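# Place glass bottle and jar upright in wooden rack

## Task

Put the glass bottle and the jar into the wooden rack, each standing in a separate pocket with its base resting on that pocket's floor and oriented like the reference picture (manual). Each object is judged on its own. The rack must still be standing on the table at the end, and nothing may be left tipped over.

## Robot and tools

Robot: two six-joint xArm-style arms with parallel grippers, named left_arm and right_arm. left_arm is mounted on the +y side and right_arm on the -y side; these names do not match image sides. Calibrated base positions in the scene frame: left_arm (-0.039, +0.358, 0) m, turned slightly (quat_wxyz +1.000, 0, 0, +0.022); right_arm (+0.028, -0.339, 0) m (quat_wxyz +1.000, 0, 0, -0.020). A camera stand sits behind the arms. Loose objects may occasionally get a small external nudge.

Frames: the scene frame has its origin at table-top height, midway between the nominal bases, +z up, +x out over the table. Hand positions, hand orientations, velocities and the wrist-camera poses are given in each arm's own base frame. The fixed cameras and the table use the scene frame. Reported hand poses can be off by a few centimetres, more when the arm is stretched far. end_effector_position is the point between the pads when closed, roughly 2 cm short of the fingertips; fingers point along the gripper's +z and close along its y. Fully open, the pads are 0.084 m apart.

Joint order in every row and every per-arm list: waist, shoulder, elbow, forearm roll, wrist pitch, wrist roll, then the gripper. Stated ranges in radians: waist -6.283 to 6.283, shoulder -2.059 to 2.094, elbow -3.927 to 0.192, forearm roll -6.283 to 6.283, wrist pitch -1.693 to 3.142, wrist roll -6.283 to 6.283. Real limits can differ by up to 0.010 rad; a target beyond them is clipped (result says "joint sent to its limit") or, if more than 0.010 rad past and further out than now, refused.

A ROW is always 14 plain numbers covering both arms: left_arm's six joint angles and its opening, then right_arm's six angles and opening. Joint values are absolute target angles in radians (same as the Joint positions line), not offsets. Opening runs from -1 (closed) to +1 (fully open). To keep an arm or gripper still, resend its current "Joint targets" angles and its current tool command; a 0 for the opening is a real command, not a no-op.

Tools:
- execute_actions(actions, cameras): actions is a list of up to 15 actions; each action is a list of up to 15 rows, one per 1/30 s control step; a short table repeats its final row to fill 15 steps. Camera images come back only for an empty actions list or when cameras names them (["all"] for every camera, [] for none).
- move(target, speed, blend, opening_speed, blocking, cameras): target is one 14-number row or a list of up to 15 rows of absolute joint angles; all joints of both arms travel in sync, so grippers trace curves, not straight lines. speed in rad/s (0.01 to 3.14, default 0.5) limits the joint with the longest way to go; may be one value per target. blend (rad) rounds corners between listed targets; 0 stops at each. opening_speed (0.2 or more, per second on the -1..+1 scale) ramps the gripper command. blocking=false returns early while motion continues; a new move then replaces it. Whole move limited to about 10 s. The result adds a "move:" line: done, off_target (resting more than 0.01 rad from target), moving, held, or fault, plus limits=held if steps were withheld. done does not mean nothing was touched. Moves do not avoid obstacles or the other arm.
- wait(seconds 0 to 10, cameras): lets time pass holding last commands.
- stop(cameras): brakes a running move.
- zoom_image(camera, region [x0,y0,x1,y1] pixels, at most 504x504): enlarges part of the latest image of cam_high, cam_low, cam_left_wrist or cam_right_wrist.
- show_instructions(): shows the reference image(s).
- clear_fault(arm): clears a reported torque fault on left_arm or right_arm.
- read_manual(section): licence texts only.
- finished_scene(scene): ends the current scene, given as its integer number; irreversible.

Results: Joint positions and Joint velocities per arm (rad, rad/s, then finger gap in m); "within noise" means the arm is still. Joint targets are what the drives are heading to now. Tool commands show present gripper commands; grip_measured is the measured opening on the command scale. Joint torques include the arm's own weight and have offsets and noise; positive means toward larger angle. "joint command not followed" means the clearance check between the arms altered some steps. MOTOR HOT warns of heating; an OVER-TEMPERATURE FAULT brakes that arm for 30 to 60 s.

Cameras: cam_high and cam_low (504x504, fixed, scene frame), cam_left_wrist and cam_right_wrist (672x504, on the hands, base frame). Calibration is approximate; fixed cameras may have shifted slightly.

Motion limits: joints move at most 3.14 rad/s, each step keeps targets within 0.637 rad of the measured angle, and gripper speed is capped near 1 m/s.

Gripping: to hold something, command an opening well below grip_measured; lower squeezes harder, up to about 24 N per pad. Fast closes press harder.

Avoid: dropping or releasing moving objects, knocking things over, anything leaving the table, hard hits on fixed or heavy things, any arm-to-arm contact (including one gripper closing on the other's fingers). Exceeding joint load limits (waist 45.2, shoulder 45.3, elbow 27.9, forearm roll 18.1, wrist pitch 9.81, wrist roll 10.3 N m) or holding a motor at its torque limit for 1 s causes a torque fault: the arm backs off and stops until clear_fault. Holding loads stretched out or pushing toward unreachable poses heats motors.

Each tool is called after "Request:" by a JSON object that holds its "op" and its "data".

Reference images:

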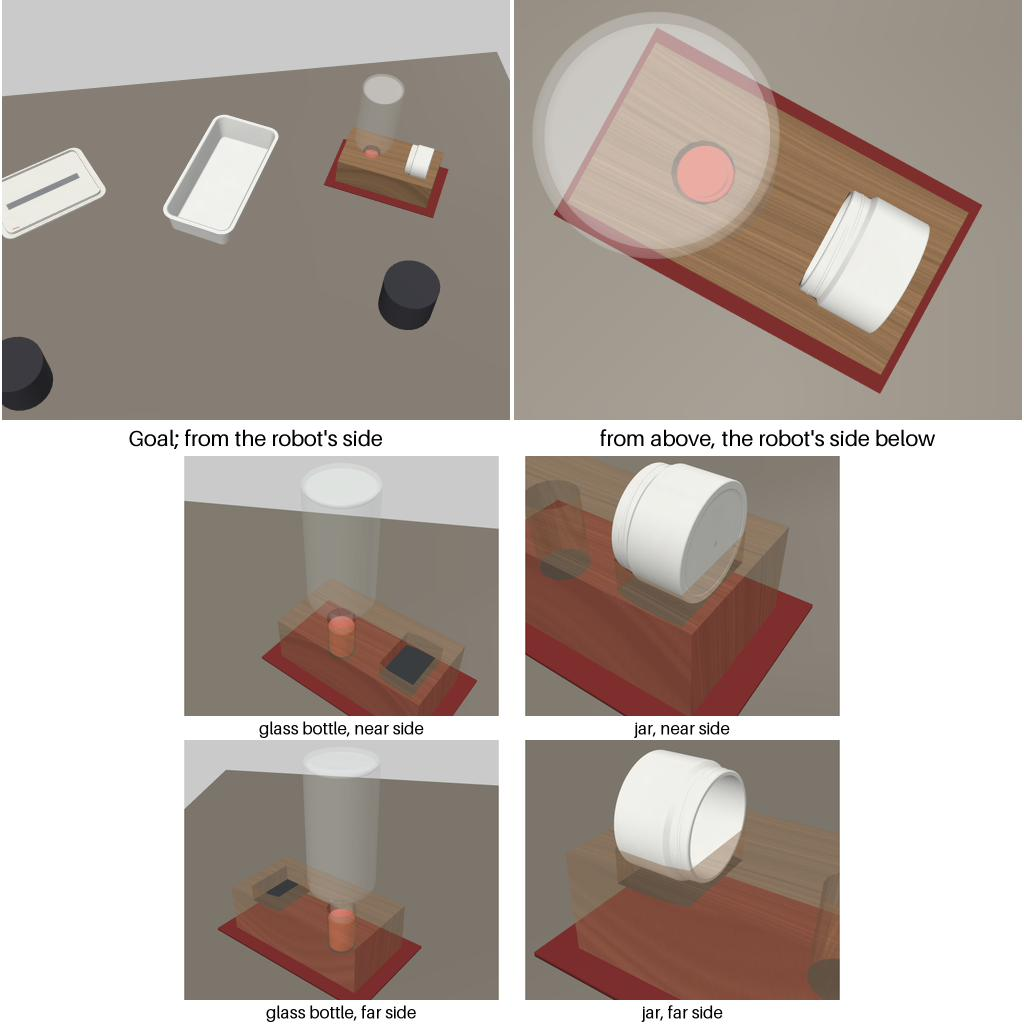

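## Session

I'll start by looking at the scene.

Request:
{"op": "execute_actions", "data": {"actions": [], "cameras": ["all"]}}

Scene clock: 0.00 s.
left_arm: end_effector_position=(+0.2665, +0.0782, +0.1544) grip_measured=+1.00 end_effector_quat_wxyz=(+0.733, -0.050, -0.661, -0.156) | right_arm: end_effector_position=(+0.2160, +0.1922, +0.3410) grip_measured=+1.00 end_effector_quat_wxyz=(-0.263, +0.062, +0.956, -0.117)
Joint positions: left_arm=[-0.02 0.808 -1.452 0.36 2.308 -3.061 0.084] | right_arm=[0.596 -0.159 -1.288 0.146 2.014 -2.393 0.084]
Joint velocities: within noise
Joint torques (N m): no reading
Motor temperatures (°C): left_arm=[44 41 39 32 37 43] | right_arm=[39 44 35 43 38 39]
Joint targets: left_arm=[-0.020 0.808 -1.452 0.360 2.308 -3.061] | right_arm=[0.596 -0.159 -1.288 0.146 2.014 -2.393]
Tool commands: left_gripper/opening=+1.0 right_gripper/opening=+1.0

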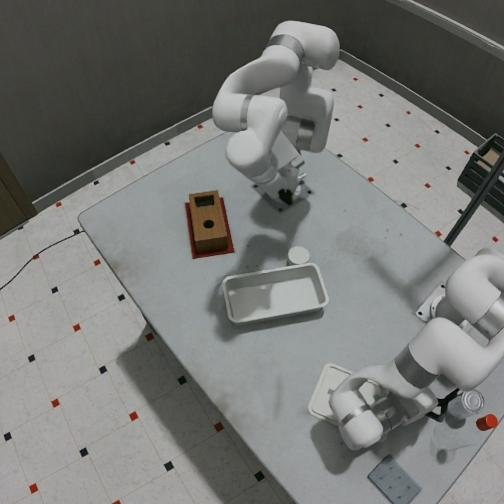

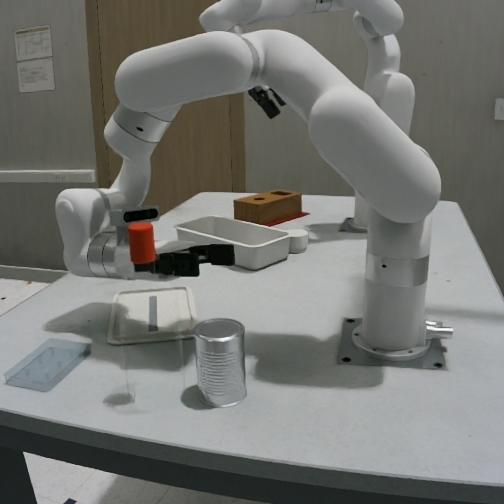

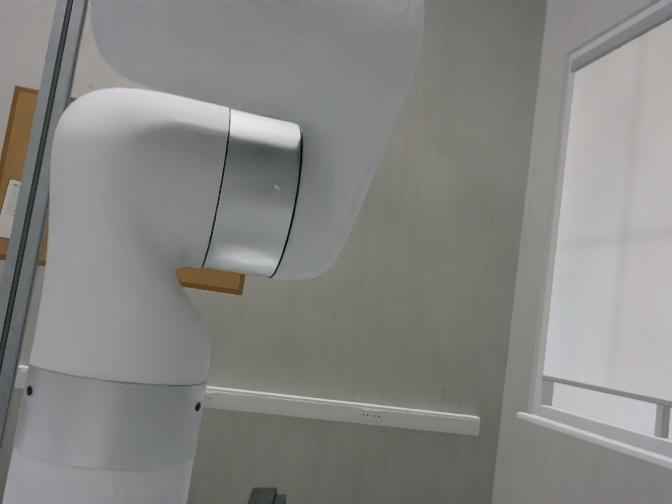

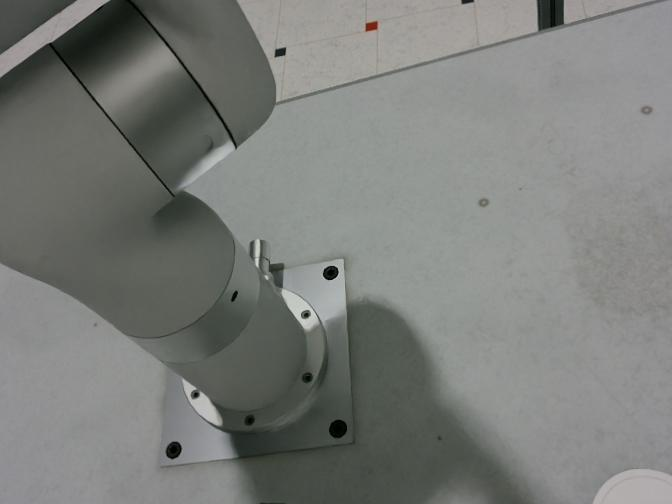

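Request:
{"op": "zoom_image", "data": {"camera": "cam_high", "region": [160, 160, 340, 340]}}

Request:
{"op": "zoom_image", "data": {"camera": "cam_high", "region": [300, 324, 504, 504]}}

Request:
{"op": "zoom_image", "data": {"camera": "cam_low", "region": [60, 180, 284, 430]}}

Request:
{"op": "zoom_image", "data": {"camera": "cam_low", "region": [160, 170, 380, 300]}}

Scaled by 2.800 from the camera's 504x504 image, which has a finer 720x720 frame.

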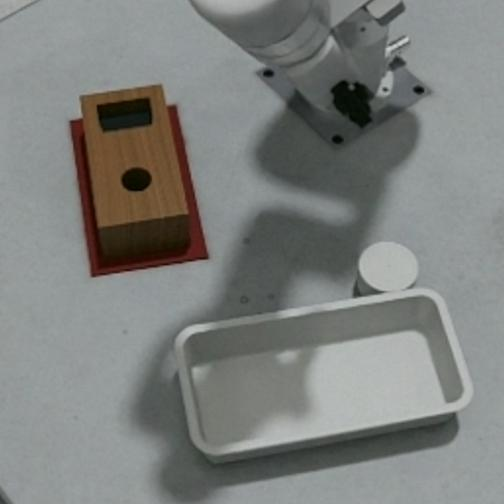

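Scaled by 2.471 from the camera's 504x504 image, which has a finer 720x720 frame.

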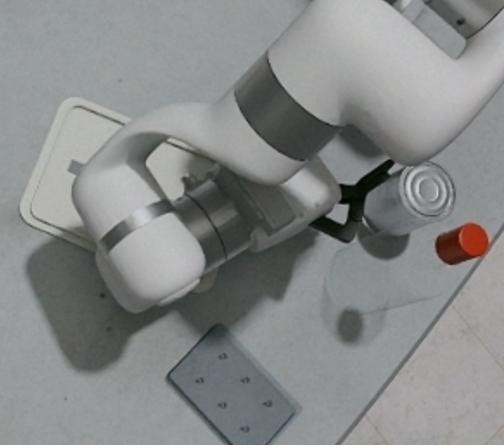

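Scaled by 2.016 from the camera's 504x504 image, which has a finer 720x720 frame.

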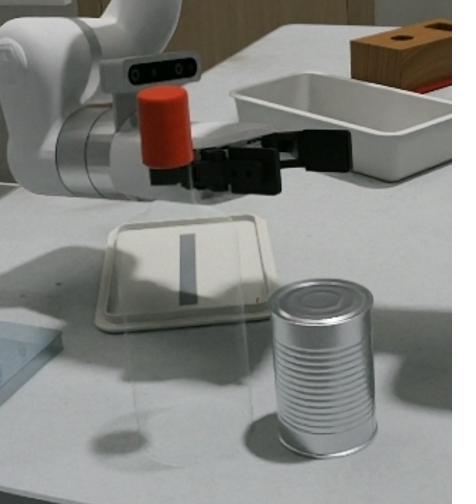

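Scaled by 2.291 from the camera's 504x504 image, which has a finer 720x720 frame.

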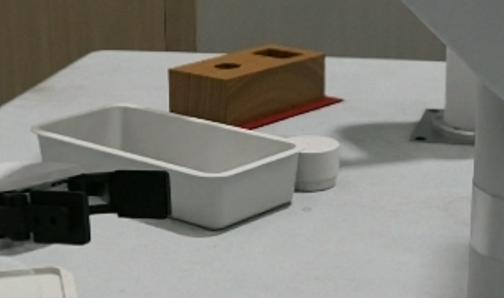

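Request:
{"op": "zoom_image", "data": {"camera": "cam_high", "region": [180, 180, 250, 270]}}

Request:
{"op": "zoom_image", "data": {"camera": "cam_high", "region": [265, 235, 335, 305]}}

Request:
{"op": "zoom_image", "data": {"camera": "cam_low", "region": [100, 210, 250, 420]}}

Request:
{"op": "zoom_image", "data": {"camera": "cam_high", "region": [240, 140, 340, 220]}}

Scaled by 5.600 from the camera's 504x504 image, which has a finer 720x720 frame.

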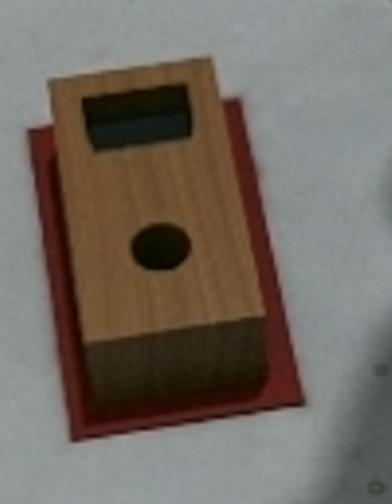

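Scaled by 7.200 from the camera's 504x504 image, which has a finer 720x720 frame.

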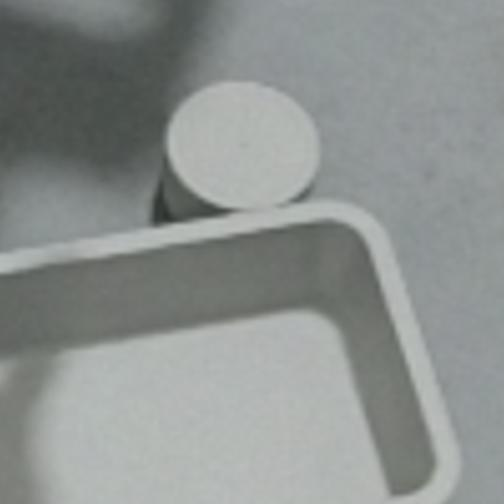

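Scaled by 2.400 from the camera's 504x504 image, which has a finer 720x720 frame.

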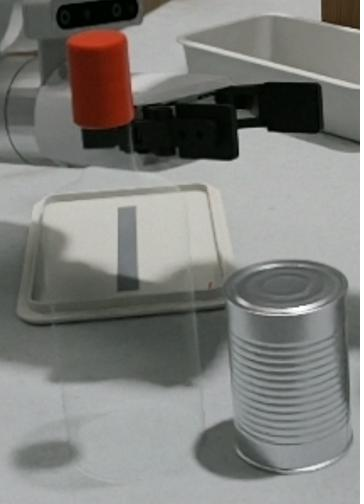

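Scaled by 5.040 from the camera's 504x504 image, which has a finer 720x720 frame.

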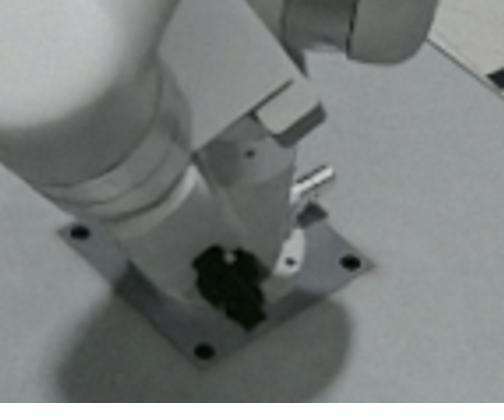

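Request:
{"op": "zoom_image", "data": {"camera": "cam_low", "region": [320, 220, 470, 380]}}

Request:
{"op": "zoom_image", "data": {"camera": "cam_low", "region": [90, 330, 260, 430]}}

Request:
{"op": "zoom_image", "data": {"camera": "cam_high", "region": [400, 250, 504, 340]}}

Request:
{"op": "zoom_image", "data": {"camera": "cam_high", "region": [404, 370, 504, 490]}}

Scaled by 3.150 from the camera's 504x504 image, which has a finer 720x720 frame.

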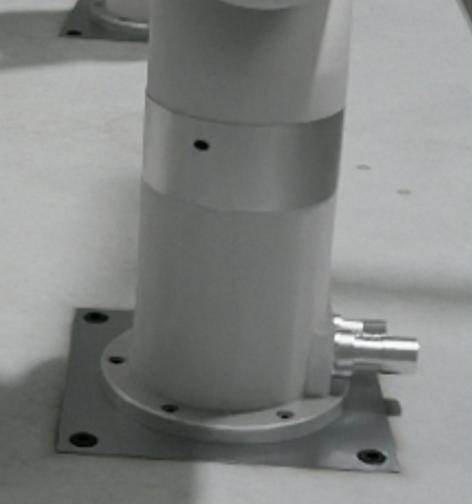

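Scaled by 2.965 from the camera's 504x504 image, which has a finer 720x720 frame.

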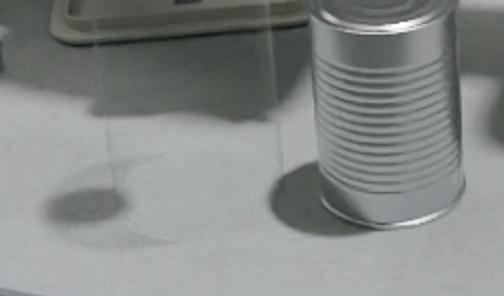

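Scaled by 4.846 from the camera's 504x504 image, which has a finer 720x720 frame.

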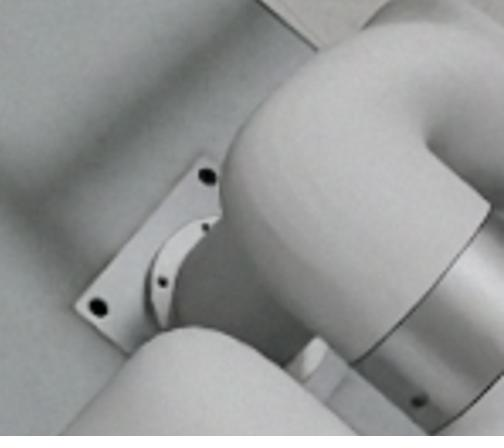

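Scaled by 4.200 from the camera's 504x504 image, which has a finer 720x720 frame.

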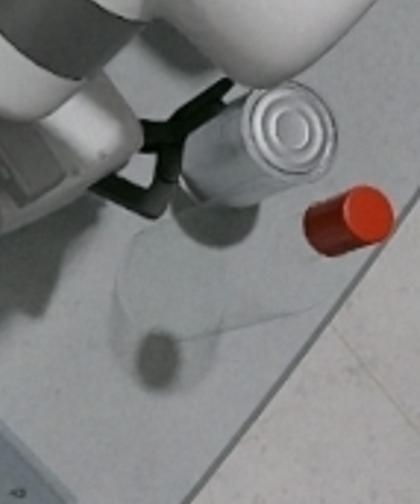

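Request:
{"op": "move", "data": {"target": [-0.3358, 0.628, -1.0973, 0.9413, 1.8609, -2.768, 1.0, 1.019, -0.4876, -0.2379, 3.1416, -0.2019, -3.1416, 1.0], "speed": 1.0, "cameras": ["cam_high", "cam_left_wrist", "cam_right_wrist"]}}

Scene clock: 759.00 s.
left_arm: end_effector_position=(+0.3503, +0.1027, +0.1246) grip_measured=+1.00 end_effector_quat_wxyz=(+0.579, -0.405, -0.579, -0.406) | right_arm: end_effector_position=(+0.1359, +0.2207, +0.0828) grip_measured=+1.00 end_effector_quat_wxyz=(-0.126, +0.843, +0.471, +0.226)
Joint positions: left_arm=[-0.336 0.628 -1.097 0.941 1.861 -2.768 0.084] | right_arm=[1.019 -0.488 -0.238 3.142 -0.202 -3.142 0.084]
Joint torques (N m): left_arm=[-5.9 -27.41 -8.74 3.04 0.01 1.85] | right_arm=[2.67 -9.08 -11.04 2.1 -1.56 -1.71]
Motor temperatures (°C): left_arm=[42 51 46 32 38 42] | right_arm=[38 44 45 42 38 38]
Joint targets: left_arm=[-0.336 0.628 -1.097 0.941 1.861 -2.768] | right_arm=[1.019 -0.488 -0.238 3.142 -0.202 -3.142]
move: done
camera_calibration:
cam_left_wrist: T_world_to_cam=[[0.93635, 0.351048, -0.00364269, -0.33238], [-0.00504789, 0.00308781, -0.999982, 0.193759], [-0.351031, 0.936352, 0.00466333, 0.156666], [0, 0, 0, 1]] pos_world=[0.367196, -0.0306116, 0.191814]
cam_right_wrist: T_world_to_cam=[[0.854974, -0.518603, 0.00840815, 0.0283246], [-0.441391, -0.736003, -0.513296, 0.335779], [0.272386, 0.435143, -0.85817, 0.0689661], [0, 0, 0, 1]] pos_world=[0.105208, 0.231813, 0.2313]
Images, in order (width x height): cam_high 504x504, cam_left_wrist 672x504, cam_right_wrist 672x504.

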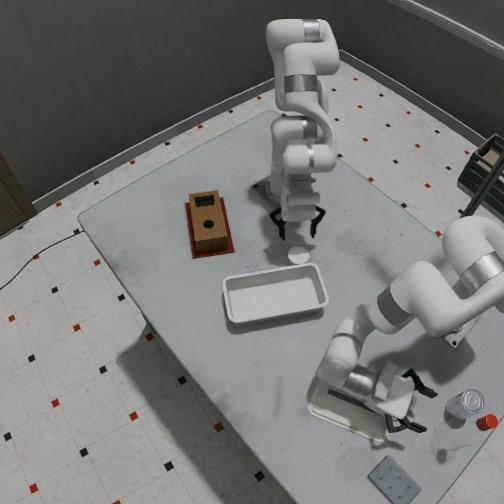

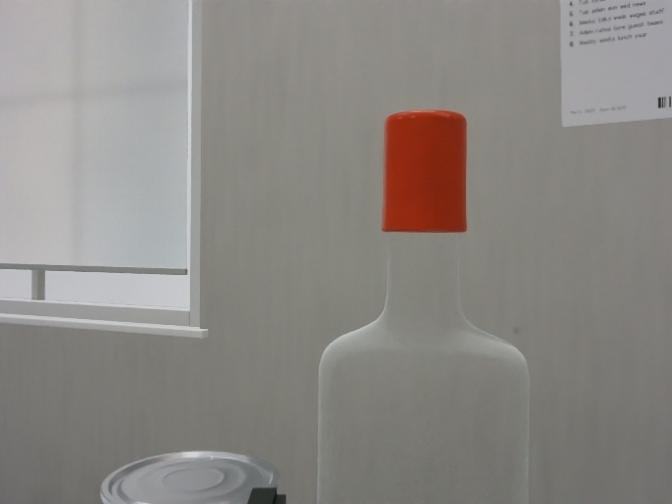

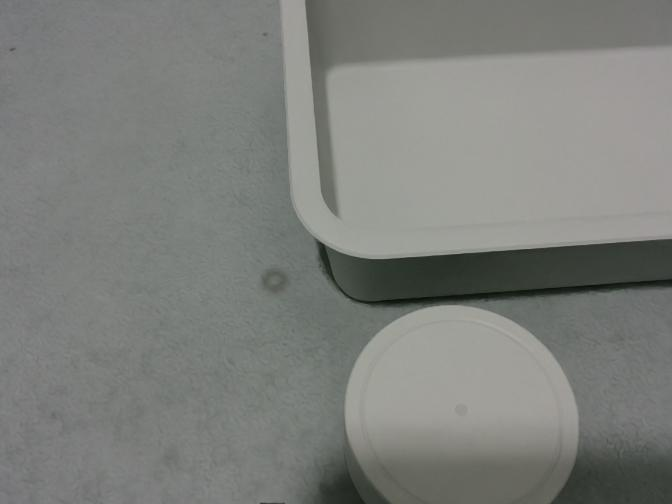

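Request:
{"op": "move", "data": {"target": [-0.237, 0.5653, -0.9798, 1.0248, 1.7955, -2.7901, 1.0, 1.002, -0.2845, -0.2985, 3.1416, -0.0593, -3.1416, 1.0], "speed": 0.5, "cameras": ["cam_left_wrist", "cam_right_wrist"]}}

Scene clock: 837.53 s.
left_arm: end_effector_position=(+0.3337, +0.1498, +0.1250) grip_measured=+1.00 end_effector_quat_wxyz=(+0.579, -0.406, -0.579, -0.406) | right_arm: end_effector_position=(+0.1533, +0.2399, +0.0560) grip_measured=+1.00 end_effector_quat_wxyz=(-0.124, +0.847, +0.464, +0.227)
Joint positions: left_arm=[-0.237 0.565 -0.98 1.025 1.796 -2.79 0.084] | right_arm=[1.002 -0.285 -0.298 3.142 -0.059 -3.142 0.084]
Joint torques (N m): left_arm=[6.61 -26.23 -8.27 2.95 -0.03 -1.91] | right_arm=[-2.92 -2.09 -14.93 2.16 1.07 -1.94]
Joint targets: left_arm=[-0.237 0.565 -0.980 1.025 1.795 -2.790] | right_arm=[1.002 -0.284 -0.298 3.142 -0.059 -3.142]
move: done
camera_calibration:
cam_left_wrist: T_world_to_cam=[[0.936349, 0.351044, -0.00436761, -0.33323], [-0.00576531, 0.00293642, -0.999979, 0.194182], [-0.351024, 0.936354, 0.00477339, 0.106711], [0, 0, 0, 1]] pos_world=[0.350597, 0.0164885, 0.192213]
cam_right_wrist: T_world_to_cam=[[0.845984, -0.533141, 0.00841196, 0.0283703], [-0.453888, -0.728326, -0.513348, 0.343931], [0.279814, 0.430466, -0.858139, 0.0328416], [0, 0, 0, 1]] pos_world=[0.122916, 0.251482, 0.204501]
Images, in order (width x height): cam_left_wrist 672x504, cam_right_wrist 672x504.

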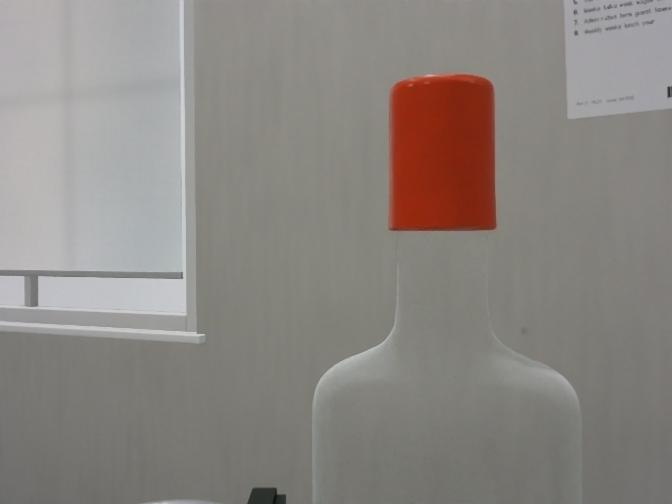

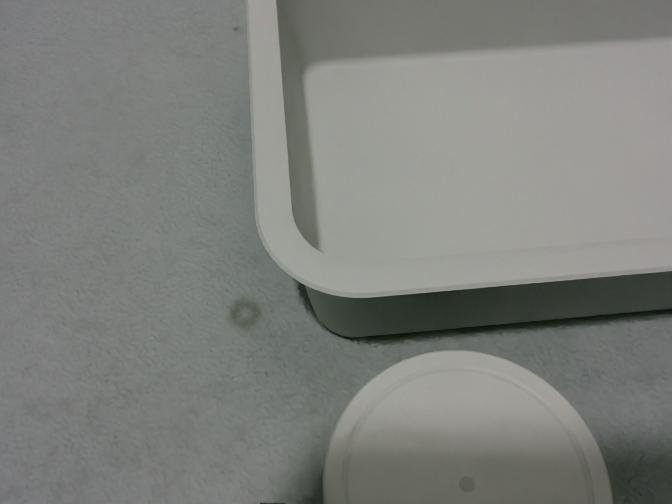

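Request:
{"op": "move", "data": {"target": [-0.1297, 0.5137, -0.8819, 1.12, 1.7375, -2.8116, 1.0, 1.003, -0.1363, -0.3335, 3.1416, 0.0538, -3.1416, 1.0], "speed": 0.25, "cameras": ["cam_high", "cam_low", "cam_left_wrist", "cam_right_wrist"]}}

Scene clock: 884.03 s.
left_arm: end_effector_position=(+0.3159, +0.1953, +0.1250) grip_measured=+1.00 end_effector_quat_wxyz=(+0.579, -0.406, -0.579, -0.406) | right_arm: end_effector_position=(+0.1605, +0.2516, +0.0300) grip_measured=+1.00 end_effector_quat_wxyz=(-0.124, +0.847, +0.464, +0.227)
Joint positions: left_arm=[-0.13 0.514 -0.882 1.12 1.738 -2.812 0.084] | right_arm=[1.003 -0.136 -0.333 3.142 0.054 -3.142 0.084]
Joint torques (N m): left_arm=[6.14 -25.11 -7.45 2.71 0.02 -1.89] | right_arm=[3.27 -4.56 -13.42 1.23 1.13 -1.67]
Joint targets: left_arm=[-0.130 0.514 -0.882 1.120 1.738 -2.812] | right_arm=[1.003 -0.136 -0.334 3.142 0.054 -3.142]
move: done
camera_calibration:
cam_left_wrist: T_world_to_cam=[[0.936393, 0.350925, -0.00433187, -0.332643], [-0.00576647, 0.00304313, -0.999979, 0.19394], [-0.350905, 0.936399, 0.00487317, 0.0578328], [0, 0, 0, 1]] pos_world=[0.332897, 0.0619881, 0.192213]
cam_right_wrist: T_world_to_cam=[[0.846522, -0.532287, 0.00838681, 0.0285313], [-0.4532, -0.728833, -0.513237, 0.342353], [0.279302, 0.430665, -0.858206, 0.00353212], [0, 0, 0, 1]] pos_world=[0.130016, 0.263184, 0.1785]

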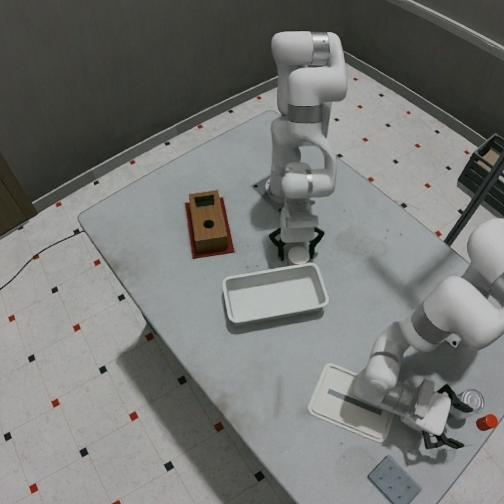

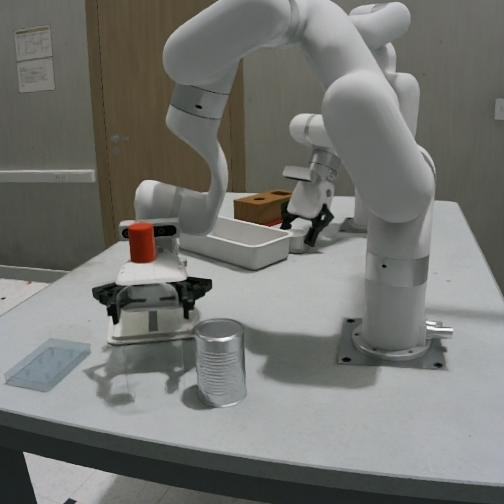

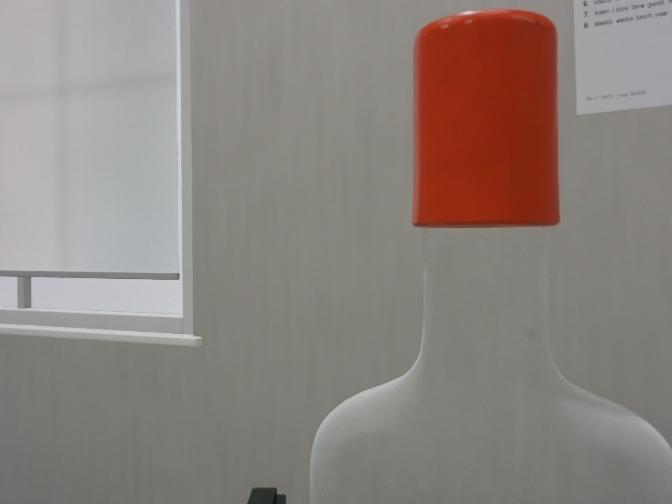

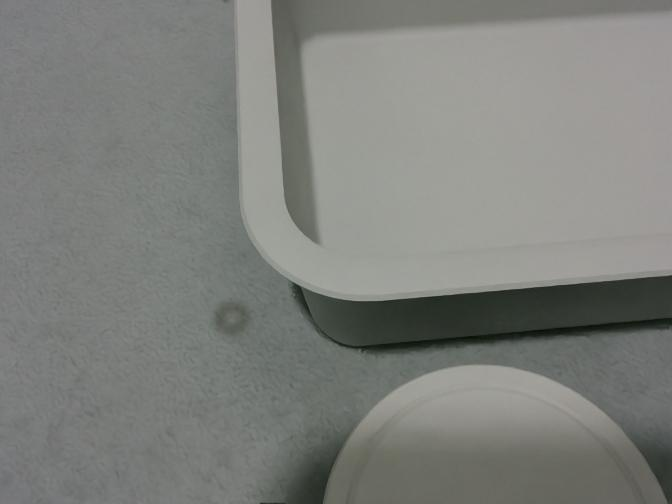

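Request:
{"op": "move", "data": {"target": [-0.1297, 0.5137, -0.8819, 1.12, 1.7375, -2.8116, -0.2, 1.003, -0.1363, -0.3335, 3.1416, 0.0538, -3.1416, -0.2], "opening_speed": 1.0, "cameras": ["cam_left_wrist", "cam_right_wrist"]}}

Scene clock: 893.63 s.
left_arm: end_effector_position=(+0.3159, +0.1954, +0.1250) grip_measured=+0.80 end_effector_quat_wxyz=(+0.579, -0.406, -0.579, -0.406) | right_arm: end_effector_position=(+0.1605, +0.2516, +0.0300) grip_measured=+0.48 end_effector_quat_wxyz=(-0.124, +0.847, +0.464, +0.227)
Joint positions: left_arm=[-0.13 0.514 -0.882 1.12 1.737 -2.812 0.077] | right_arm=[1.003 -0.136 -0.334 3.142 0.054 -3.142 0.064]
Joint torques (N m): left_arm=[6 -21.78 -8.75 -0.52 1.25 -0.96] | right_arm=[2.4 -4.69 -8.44 0.27 0.99 -1.79]
Joint targets: left_arm=[-0.130 0.514 -0.882 1.120 1.738 -2.812] | right_arm=[1.003 -0.136 -0.334 3.142 0.054 -3.142]
move: done
camera_calibration:
cam_left_wrist: T_world_to_cam=[[0.936393, 0.350925, -0.00433187, -0.332678], [-0.00576647, 0.00304313, -0.999979, 0.193939], [-0.350905, 0.936399, 0.00487317, 0.0577392], [0, 0, 0, 1]] pos_world=[0.332897, 0.0620881, 0.192213]
cam_right_wrist: T_world_to_cam=[[0.846522, -0.532287, 0.00838634, 0.0285315], [-0.453187, -0.728811, -0.51328, 0.342354], [0.279324, 0.430702, -0.85818, 0.00351499], [0, 0, 0, 1]] pos_world=[0.130016, 0.263184, 0.1785]
Images, in order (width x height): cam_left_wrist 672x504, cam_right_wrist 672x504.

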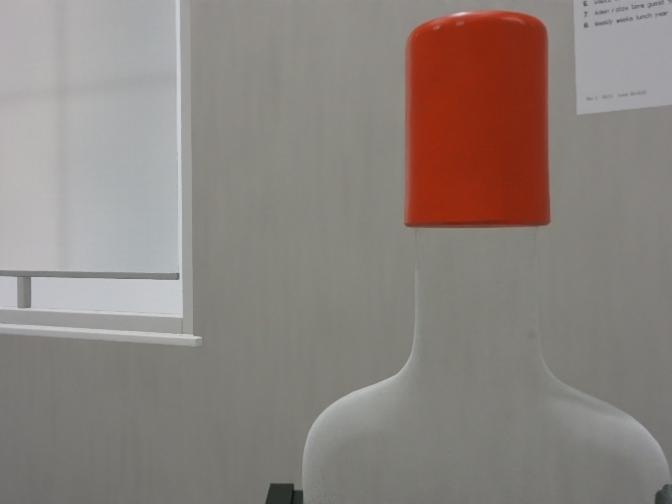

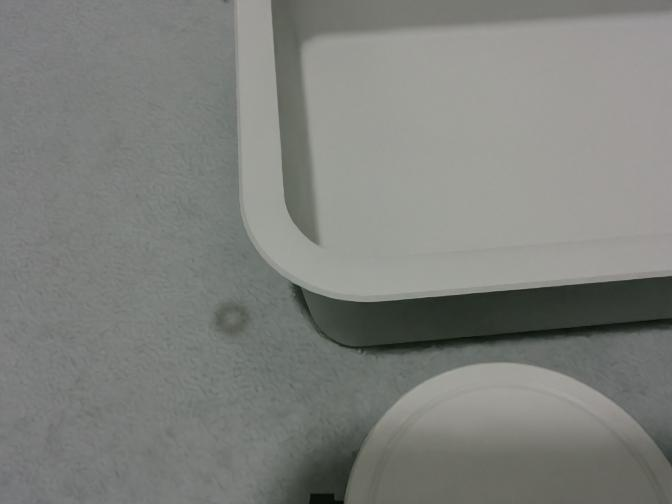

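Request:
{"op": "move", "data": {"target": [-0.1525, 0.147, -0.8076, 1.1624, 1.8703, -2.5433, -0.6, 1.003, -0.5672, -0.4021, 3.1416, -0.4458, -3.1416, -0.4], "speed": 0.3, "cameras": ["cam_low", "cam_left_wrist", "cam_right_wrist"]}}

Scene clock: 1118.23 s.
left_arm: end_effector_position=(+0.3159, +0.1954, +0.2549) grip_measured=+0.80 end_effector_quat_wxyz=(+0.579, -0.406, -0.579, -0.406) | right_arm: end_effector_position=(+0.1497, +0.2347, +0.1500) grip_measured=+0.48 end_effector_quat_wxyz=(-0.124, +0.847, +0.464, +0.227)
Joint positions: left_arm=[-0.152 0.147 -0.808 1.162 1.87 -2.543 0.077] | right_arm=[1.003 -0.567 -0.402 3.142 -0.446 -3.142 0.064]
Joint torques (N m): left_arm=[-6.02 -22.9 -12.86 4.1 6.4 1.79] | right_arm=[-1.64 -8.8 -18.45 -0.28 -1.93 -1.53]
Joint targets: left_arm=[-0.152 0.147 -0.808 1.162 1.870 -2.543] | right_arm=[1.003 -0.567 -0.402 3.142 -0.446 -3.142]
move: done
camera_calibration:
cam_left_wrist: T_world_to_cam=[[0.936393, 0.350925, -0.00442597, -0.332085], [-0.00585505, 0.00301133, -0.999978, 0.323868], [-0.350904, 0.936399, 0.00487447, 0.0571055], [0, 0, 0, 1]] pos_world=[0.332897, 0.0620881, 0.322112]
cam_right_wrist: T_world_to_cam=[[0.846556, -0.532234, 0.00838601, 0.0276243], [-0.453188, -0.728913, -0.513134, 0.386785], [0.27922, 0.430597, -0.858267, 0.116699], [0, 0, 0, 1]] pos_world=[0.119316, 0.246385, 0.2984]
Images, in order (width x height): cam_low 504x504, cam_left_wrist 672x504, cam_right_wrist 672x504.

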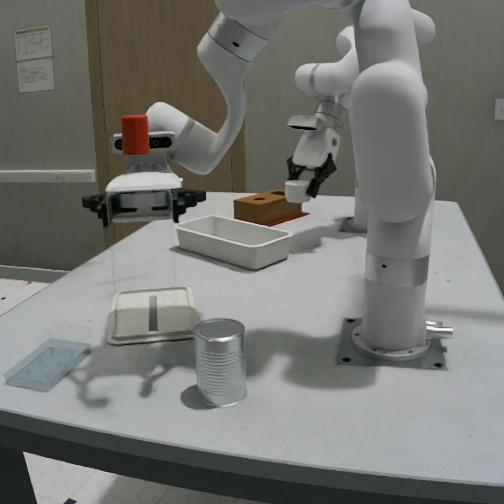

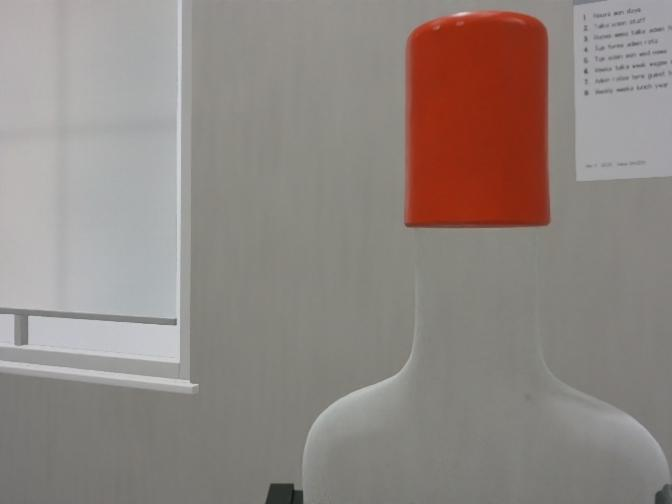

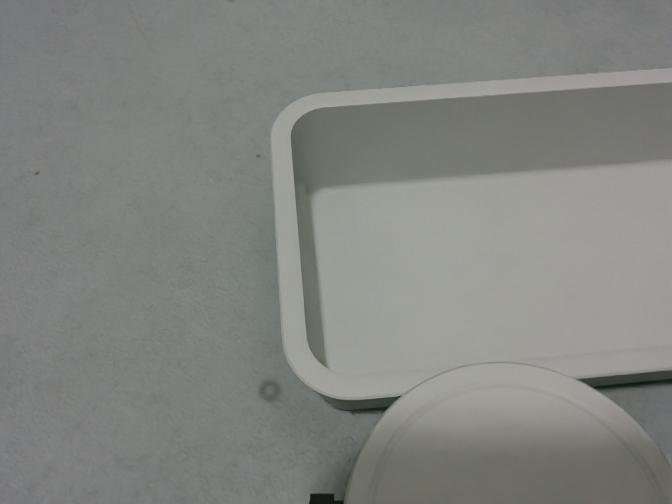

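Request:
{"op": "move", "data": {"target": [-0.5, 0.1599, -0.972, 3.1416, 0.7587, 0.0, -0.6, -0.374, -0.401, -0.805, 3.1416, -1.206, -3.1416, -0.4], "speed": 0.9, "cameras": ["cam_high", "cam_low", "cam_left_wrist", "cam_right_wrist"]}}

Scene clock: 1129.57 s.
left_arm: end_effector_position=(+0.5717, -0.3123, +0.2840) grip_measured=+0.80 end_effector_quat_wxyz=(+0.685, +0.175, +0.685, -0.175) | right_arm: end_effector_position=(+0.1953, -0.0766, +0.2485) grip_measured=+0.48 end_effector_quat_wxyz=(+0.000, +0.983, -0.186, +0.000)
Joint positions: left_arm=[-0.5 0.16 -0.972 3.142 0.759 0 0.077] | right_arm=[-0.374 -0.401 -0.805 3.142 -1.206 -3.142 0.064]
Joint torques (N m): left_arm=[-5.96 -19.32 -24.67 2.35 1.14 1.81] | right_arm=[-1.89 -2.85 -17.68 -1 -2.83 -1.29]
Joint targets: left_arm=[-0.500 0.160 -0.972 3.142 0.759 0.000] | right_arm=[-0.374 -0.401 -0.805 3.142 -1.206 -3.142]
move: done
camera_calibration:
cam_left_wrist: T_world_to_cam=[[0.487865, 0.872909, 0.00414888, 0.0237234], [0.00205291, -0.00590021, 0.99998, -0.219216], [0.872917, -0.487847, -0.00467051, -0.519626], [0, 0, 0, 1]] pos_world=[0.442466, -0.2755, 0.216687]
cam_right_wrist: T_world_to_cam=[[-0.356099, -0.93444, 0.00398216, 0.0276447], [-0.934358, 0.356003, -0.0154023, 0.284446], [0.0129749, -0.00920553, -0.999873, 0.37623], [0, 0, 0, 1]] pos_world=[0.270737, -0.0719677, 0.380453]

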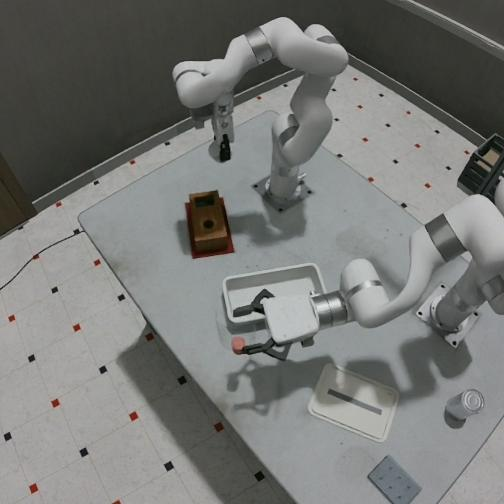

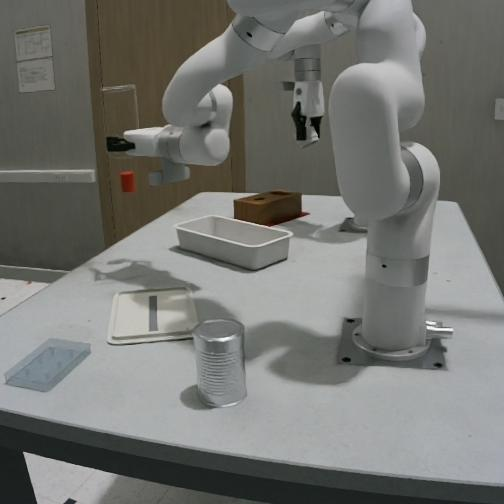

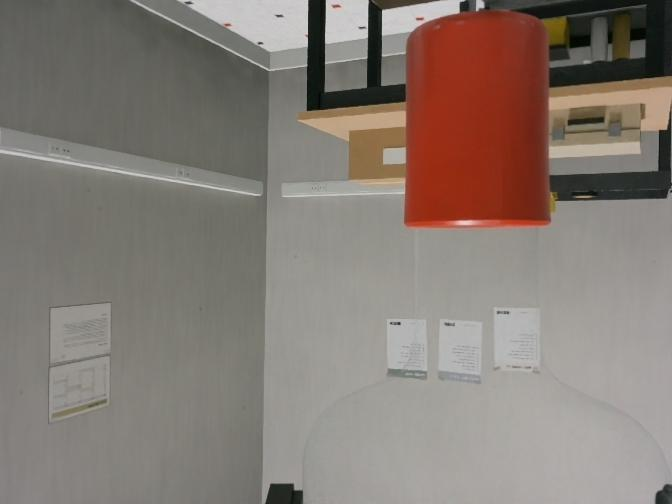

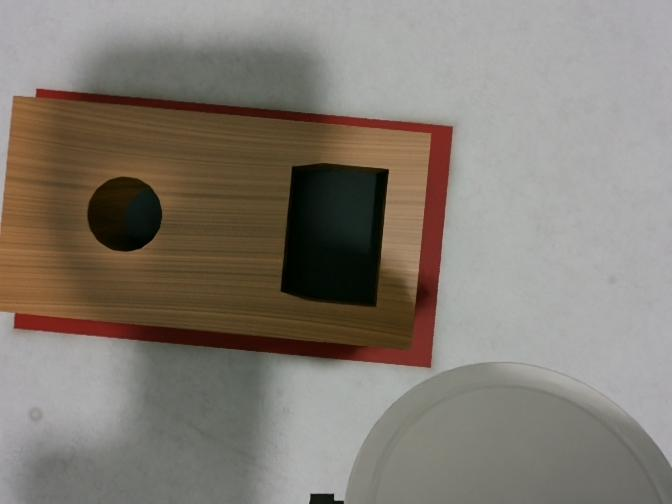

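Request:
{"op": "zoom_image", "data": {"camera": "cam_right_wrist", "region": [0, 70, 230, 340]}}

Request:
{"op": "zoom_image", "data": {"camera": "cam_right_wrist", "region": [250, 110, 470, 390]}}

Scaled by 1.867 from the camera's 672x504 image, which has a finer 960x720 frame.

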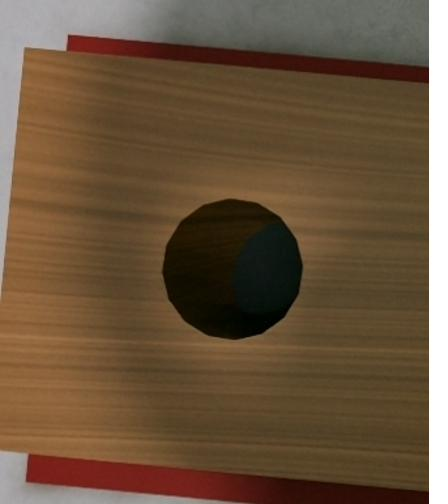

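Scaled by 1.800 from the camera's 672x504 image, which has a finer 960x720 frame.

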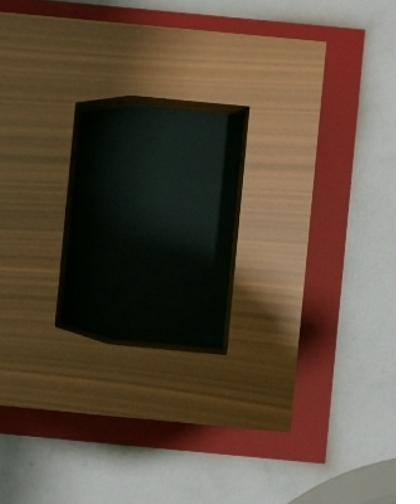

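Request:
{"op": "zoom_image", "data": {"camera": "cam_low", "region": [270, 60, 350, 160]}}

Request:
{"op": "zoom_image", "data": {"camera": "cam_high", "region": [180, 90, 260, 180]}}

Request:
{"op": "zoom_image", "data": {"camera": "cam_right_wrist", "region": [270, 150, 400, 320]}}

Scaled by 5.040 from the camera's 504x504 image, which has a finer 720x720 frame.

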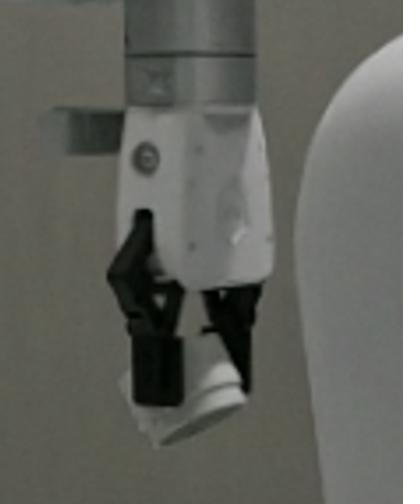

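Scaled by 5.600 from the camera's 504x504 image, which has a finer 720x720 frame.

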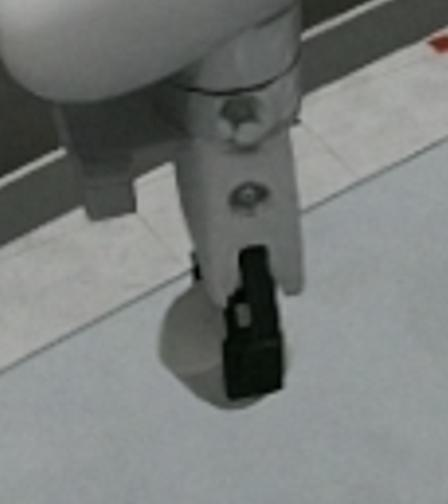

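Scaled by 2.965 from the camera's 672x504 image, which has a finer 960x720 frame.

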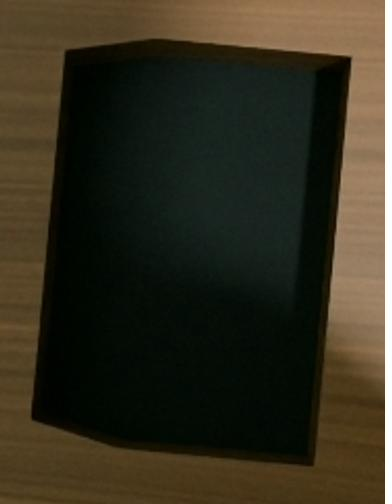

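Request:
{"op": "move", "data": {"target": [-0.5, 0.1599, -0.972, 3.1416, 0.7587, 0.0, -0.6, -0.9605, -0.1709, -0.5035, 0.87, 1.4415, 0.5836, -0.4], "speed": 1.2, "cameras": ["cam_high", "cam_low", "cam_right_wrist"]}}

Scene clock: 1306.53 s.
left_arm: end_effector_position=(+0.5717, -0.3123, +0.2840) grip_measured=+0.80 end_effector_quat_wxyz=(+0.685, +0.175, +0.685, -0.175) | right_arm: end_effector_position=(+0.2792, -0.0797, +0.1567) grip_measured=+0.48 end_effector_quat_wxyz=(+0.424, -0.458, +0.735, +0.265)
Joint positions: left_arm=[-0.5 0.16 -0.972 3.142 0.759 0 0.077] | right_arm=[-0.96 -0.171 -0.504 0.87 1.441 0.584 0.064]
Joint torques (N m): left_arm=[-5.88 -19.27 -24.4 2.19 1.2 1.18] | right_arm=[-2.99 -6 -11.45 -1.69 1.75 1.9]
Motor temperatures (°C): left_arm=[40 50 67 32 37 42] | right_arm=[37 42 47 41 41 39]
Joint targets: left_arm=[-0.500 0.160 -0.972 3.142 0.759 0.000] | right_arm=[-0.961 -0.171 -0.504 0.870 1.441 0.584]
MOTOR HOT: the elbow of the left arm reports 67 °C; the controller stops that arm at 80 °C. To cool a motor, set the load down, stop pushing, or move to a pose that needs little force. At that limit the left arm can sag while its brakes close.
move: done
camera_calibration:
cam_right_wrist: T_world_to_cam=[[-0.901682, 0.432348, -0.00670158, 0.31798], [0.216753, 0.46535, 0.858177, -0.0870176], [0.37415, 0.77235, -0.51331, 0.168529], [0, 0, 0, 1]] pos_world=[0.242523, -0.227148, 0.163315]
Images, in order (width x height): cam_high 504x504, cam_low 504x504, cam_right_wrist 672x504.

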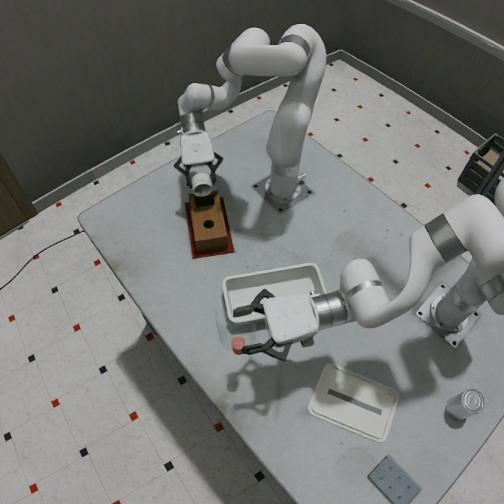

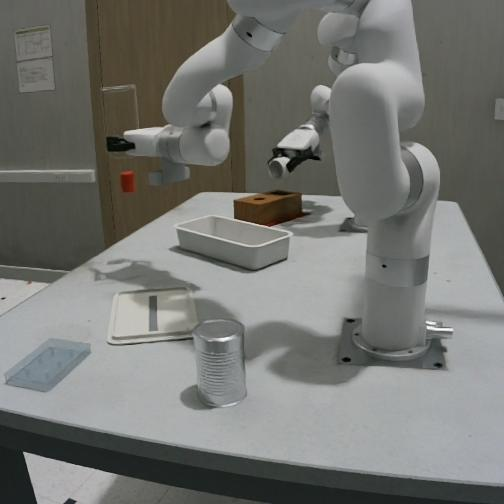

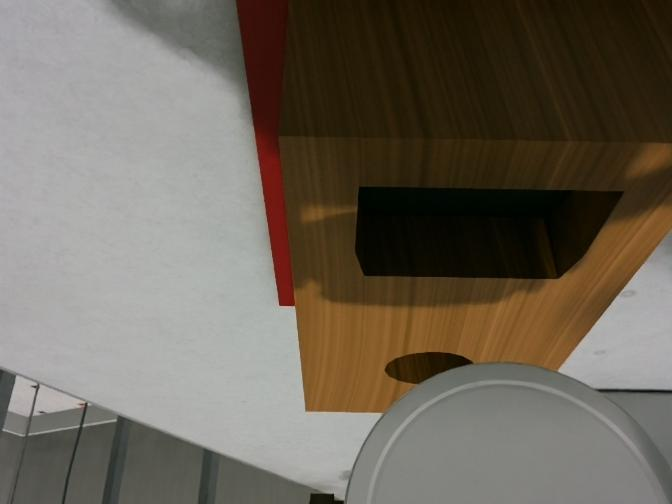

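Request:
{"op": "zoom_image", "data": {"camera": "cam_high", "region": [165, 130, 245, 270]}}

Request:
{"op": "zoom_image", "data": {"camera": "cam_right_wrist", "region": [340, 170, 640, 390]}}

Scaled by 3.600 from the camera's 504x504 image, which has a finer 720x720 frame.

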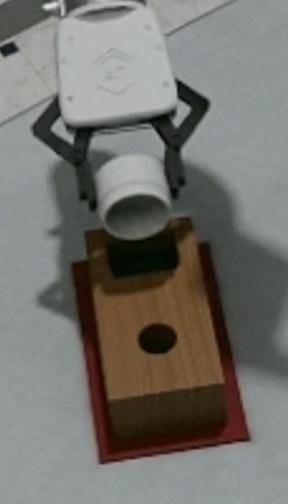

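Scaled by 1.680 from the camera's 672x504 image, which has a finer 960x720 frame.

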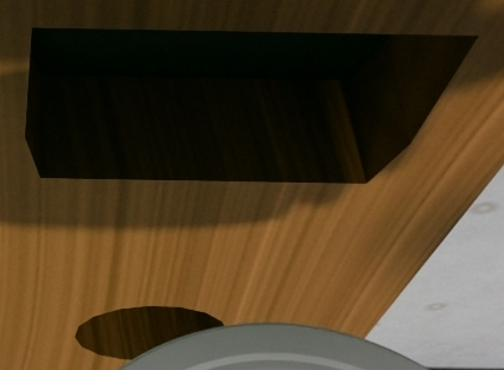

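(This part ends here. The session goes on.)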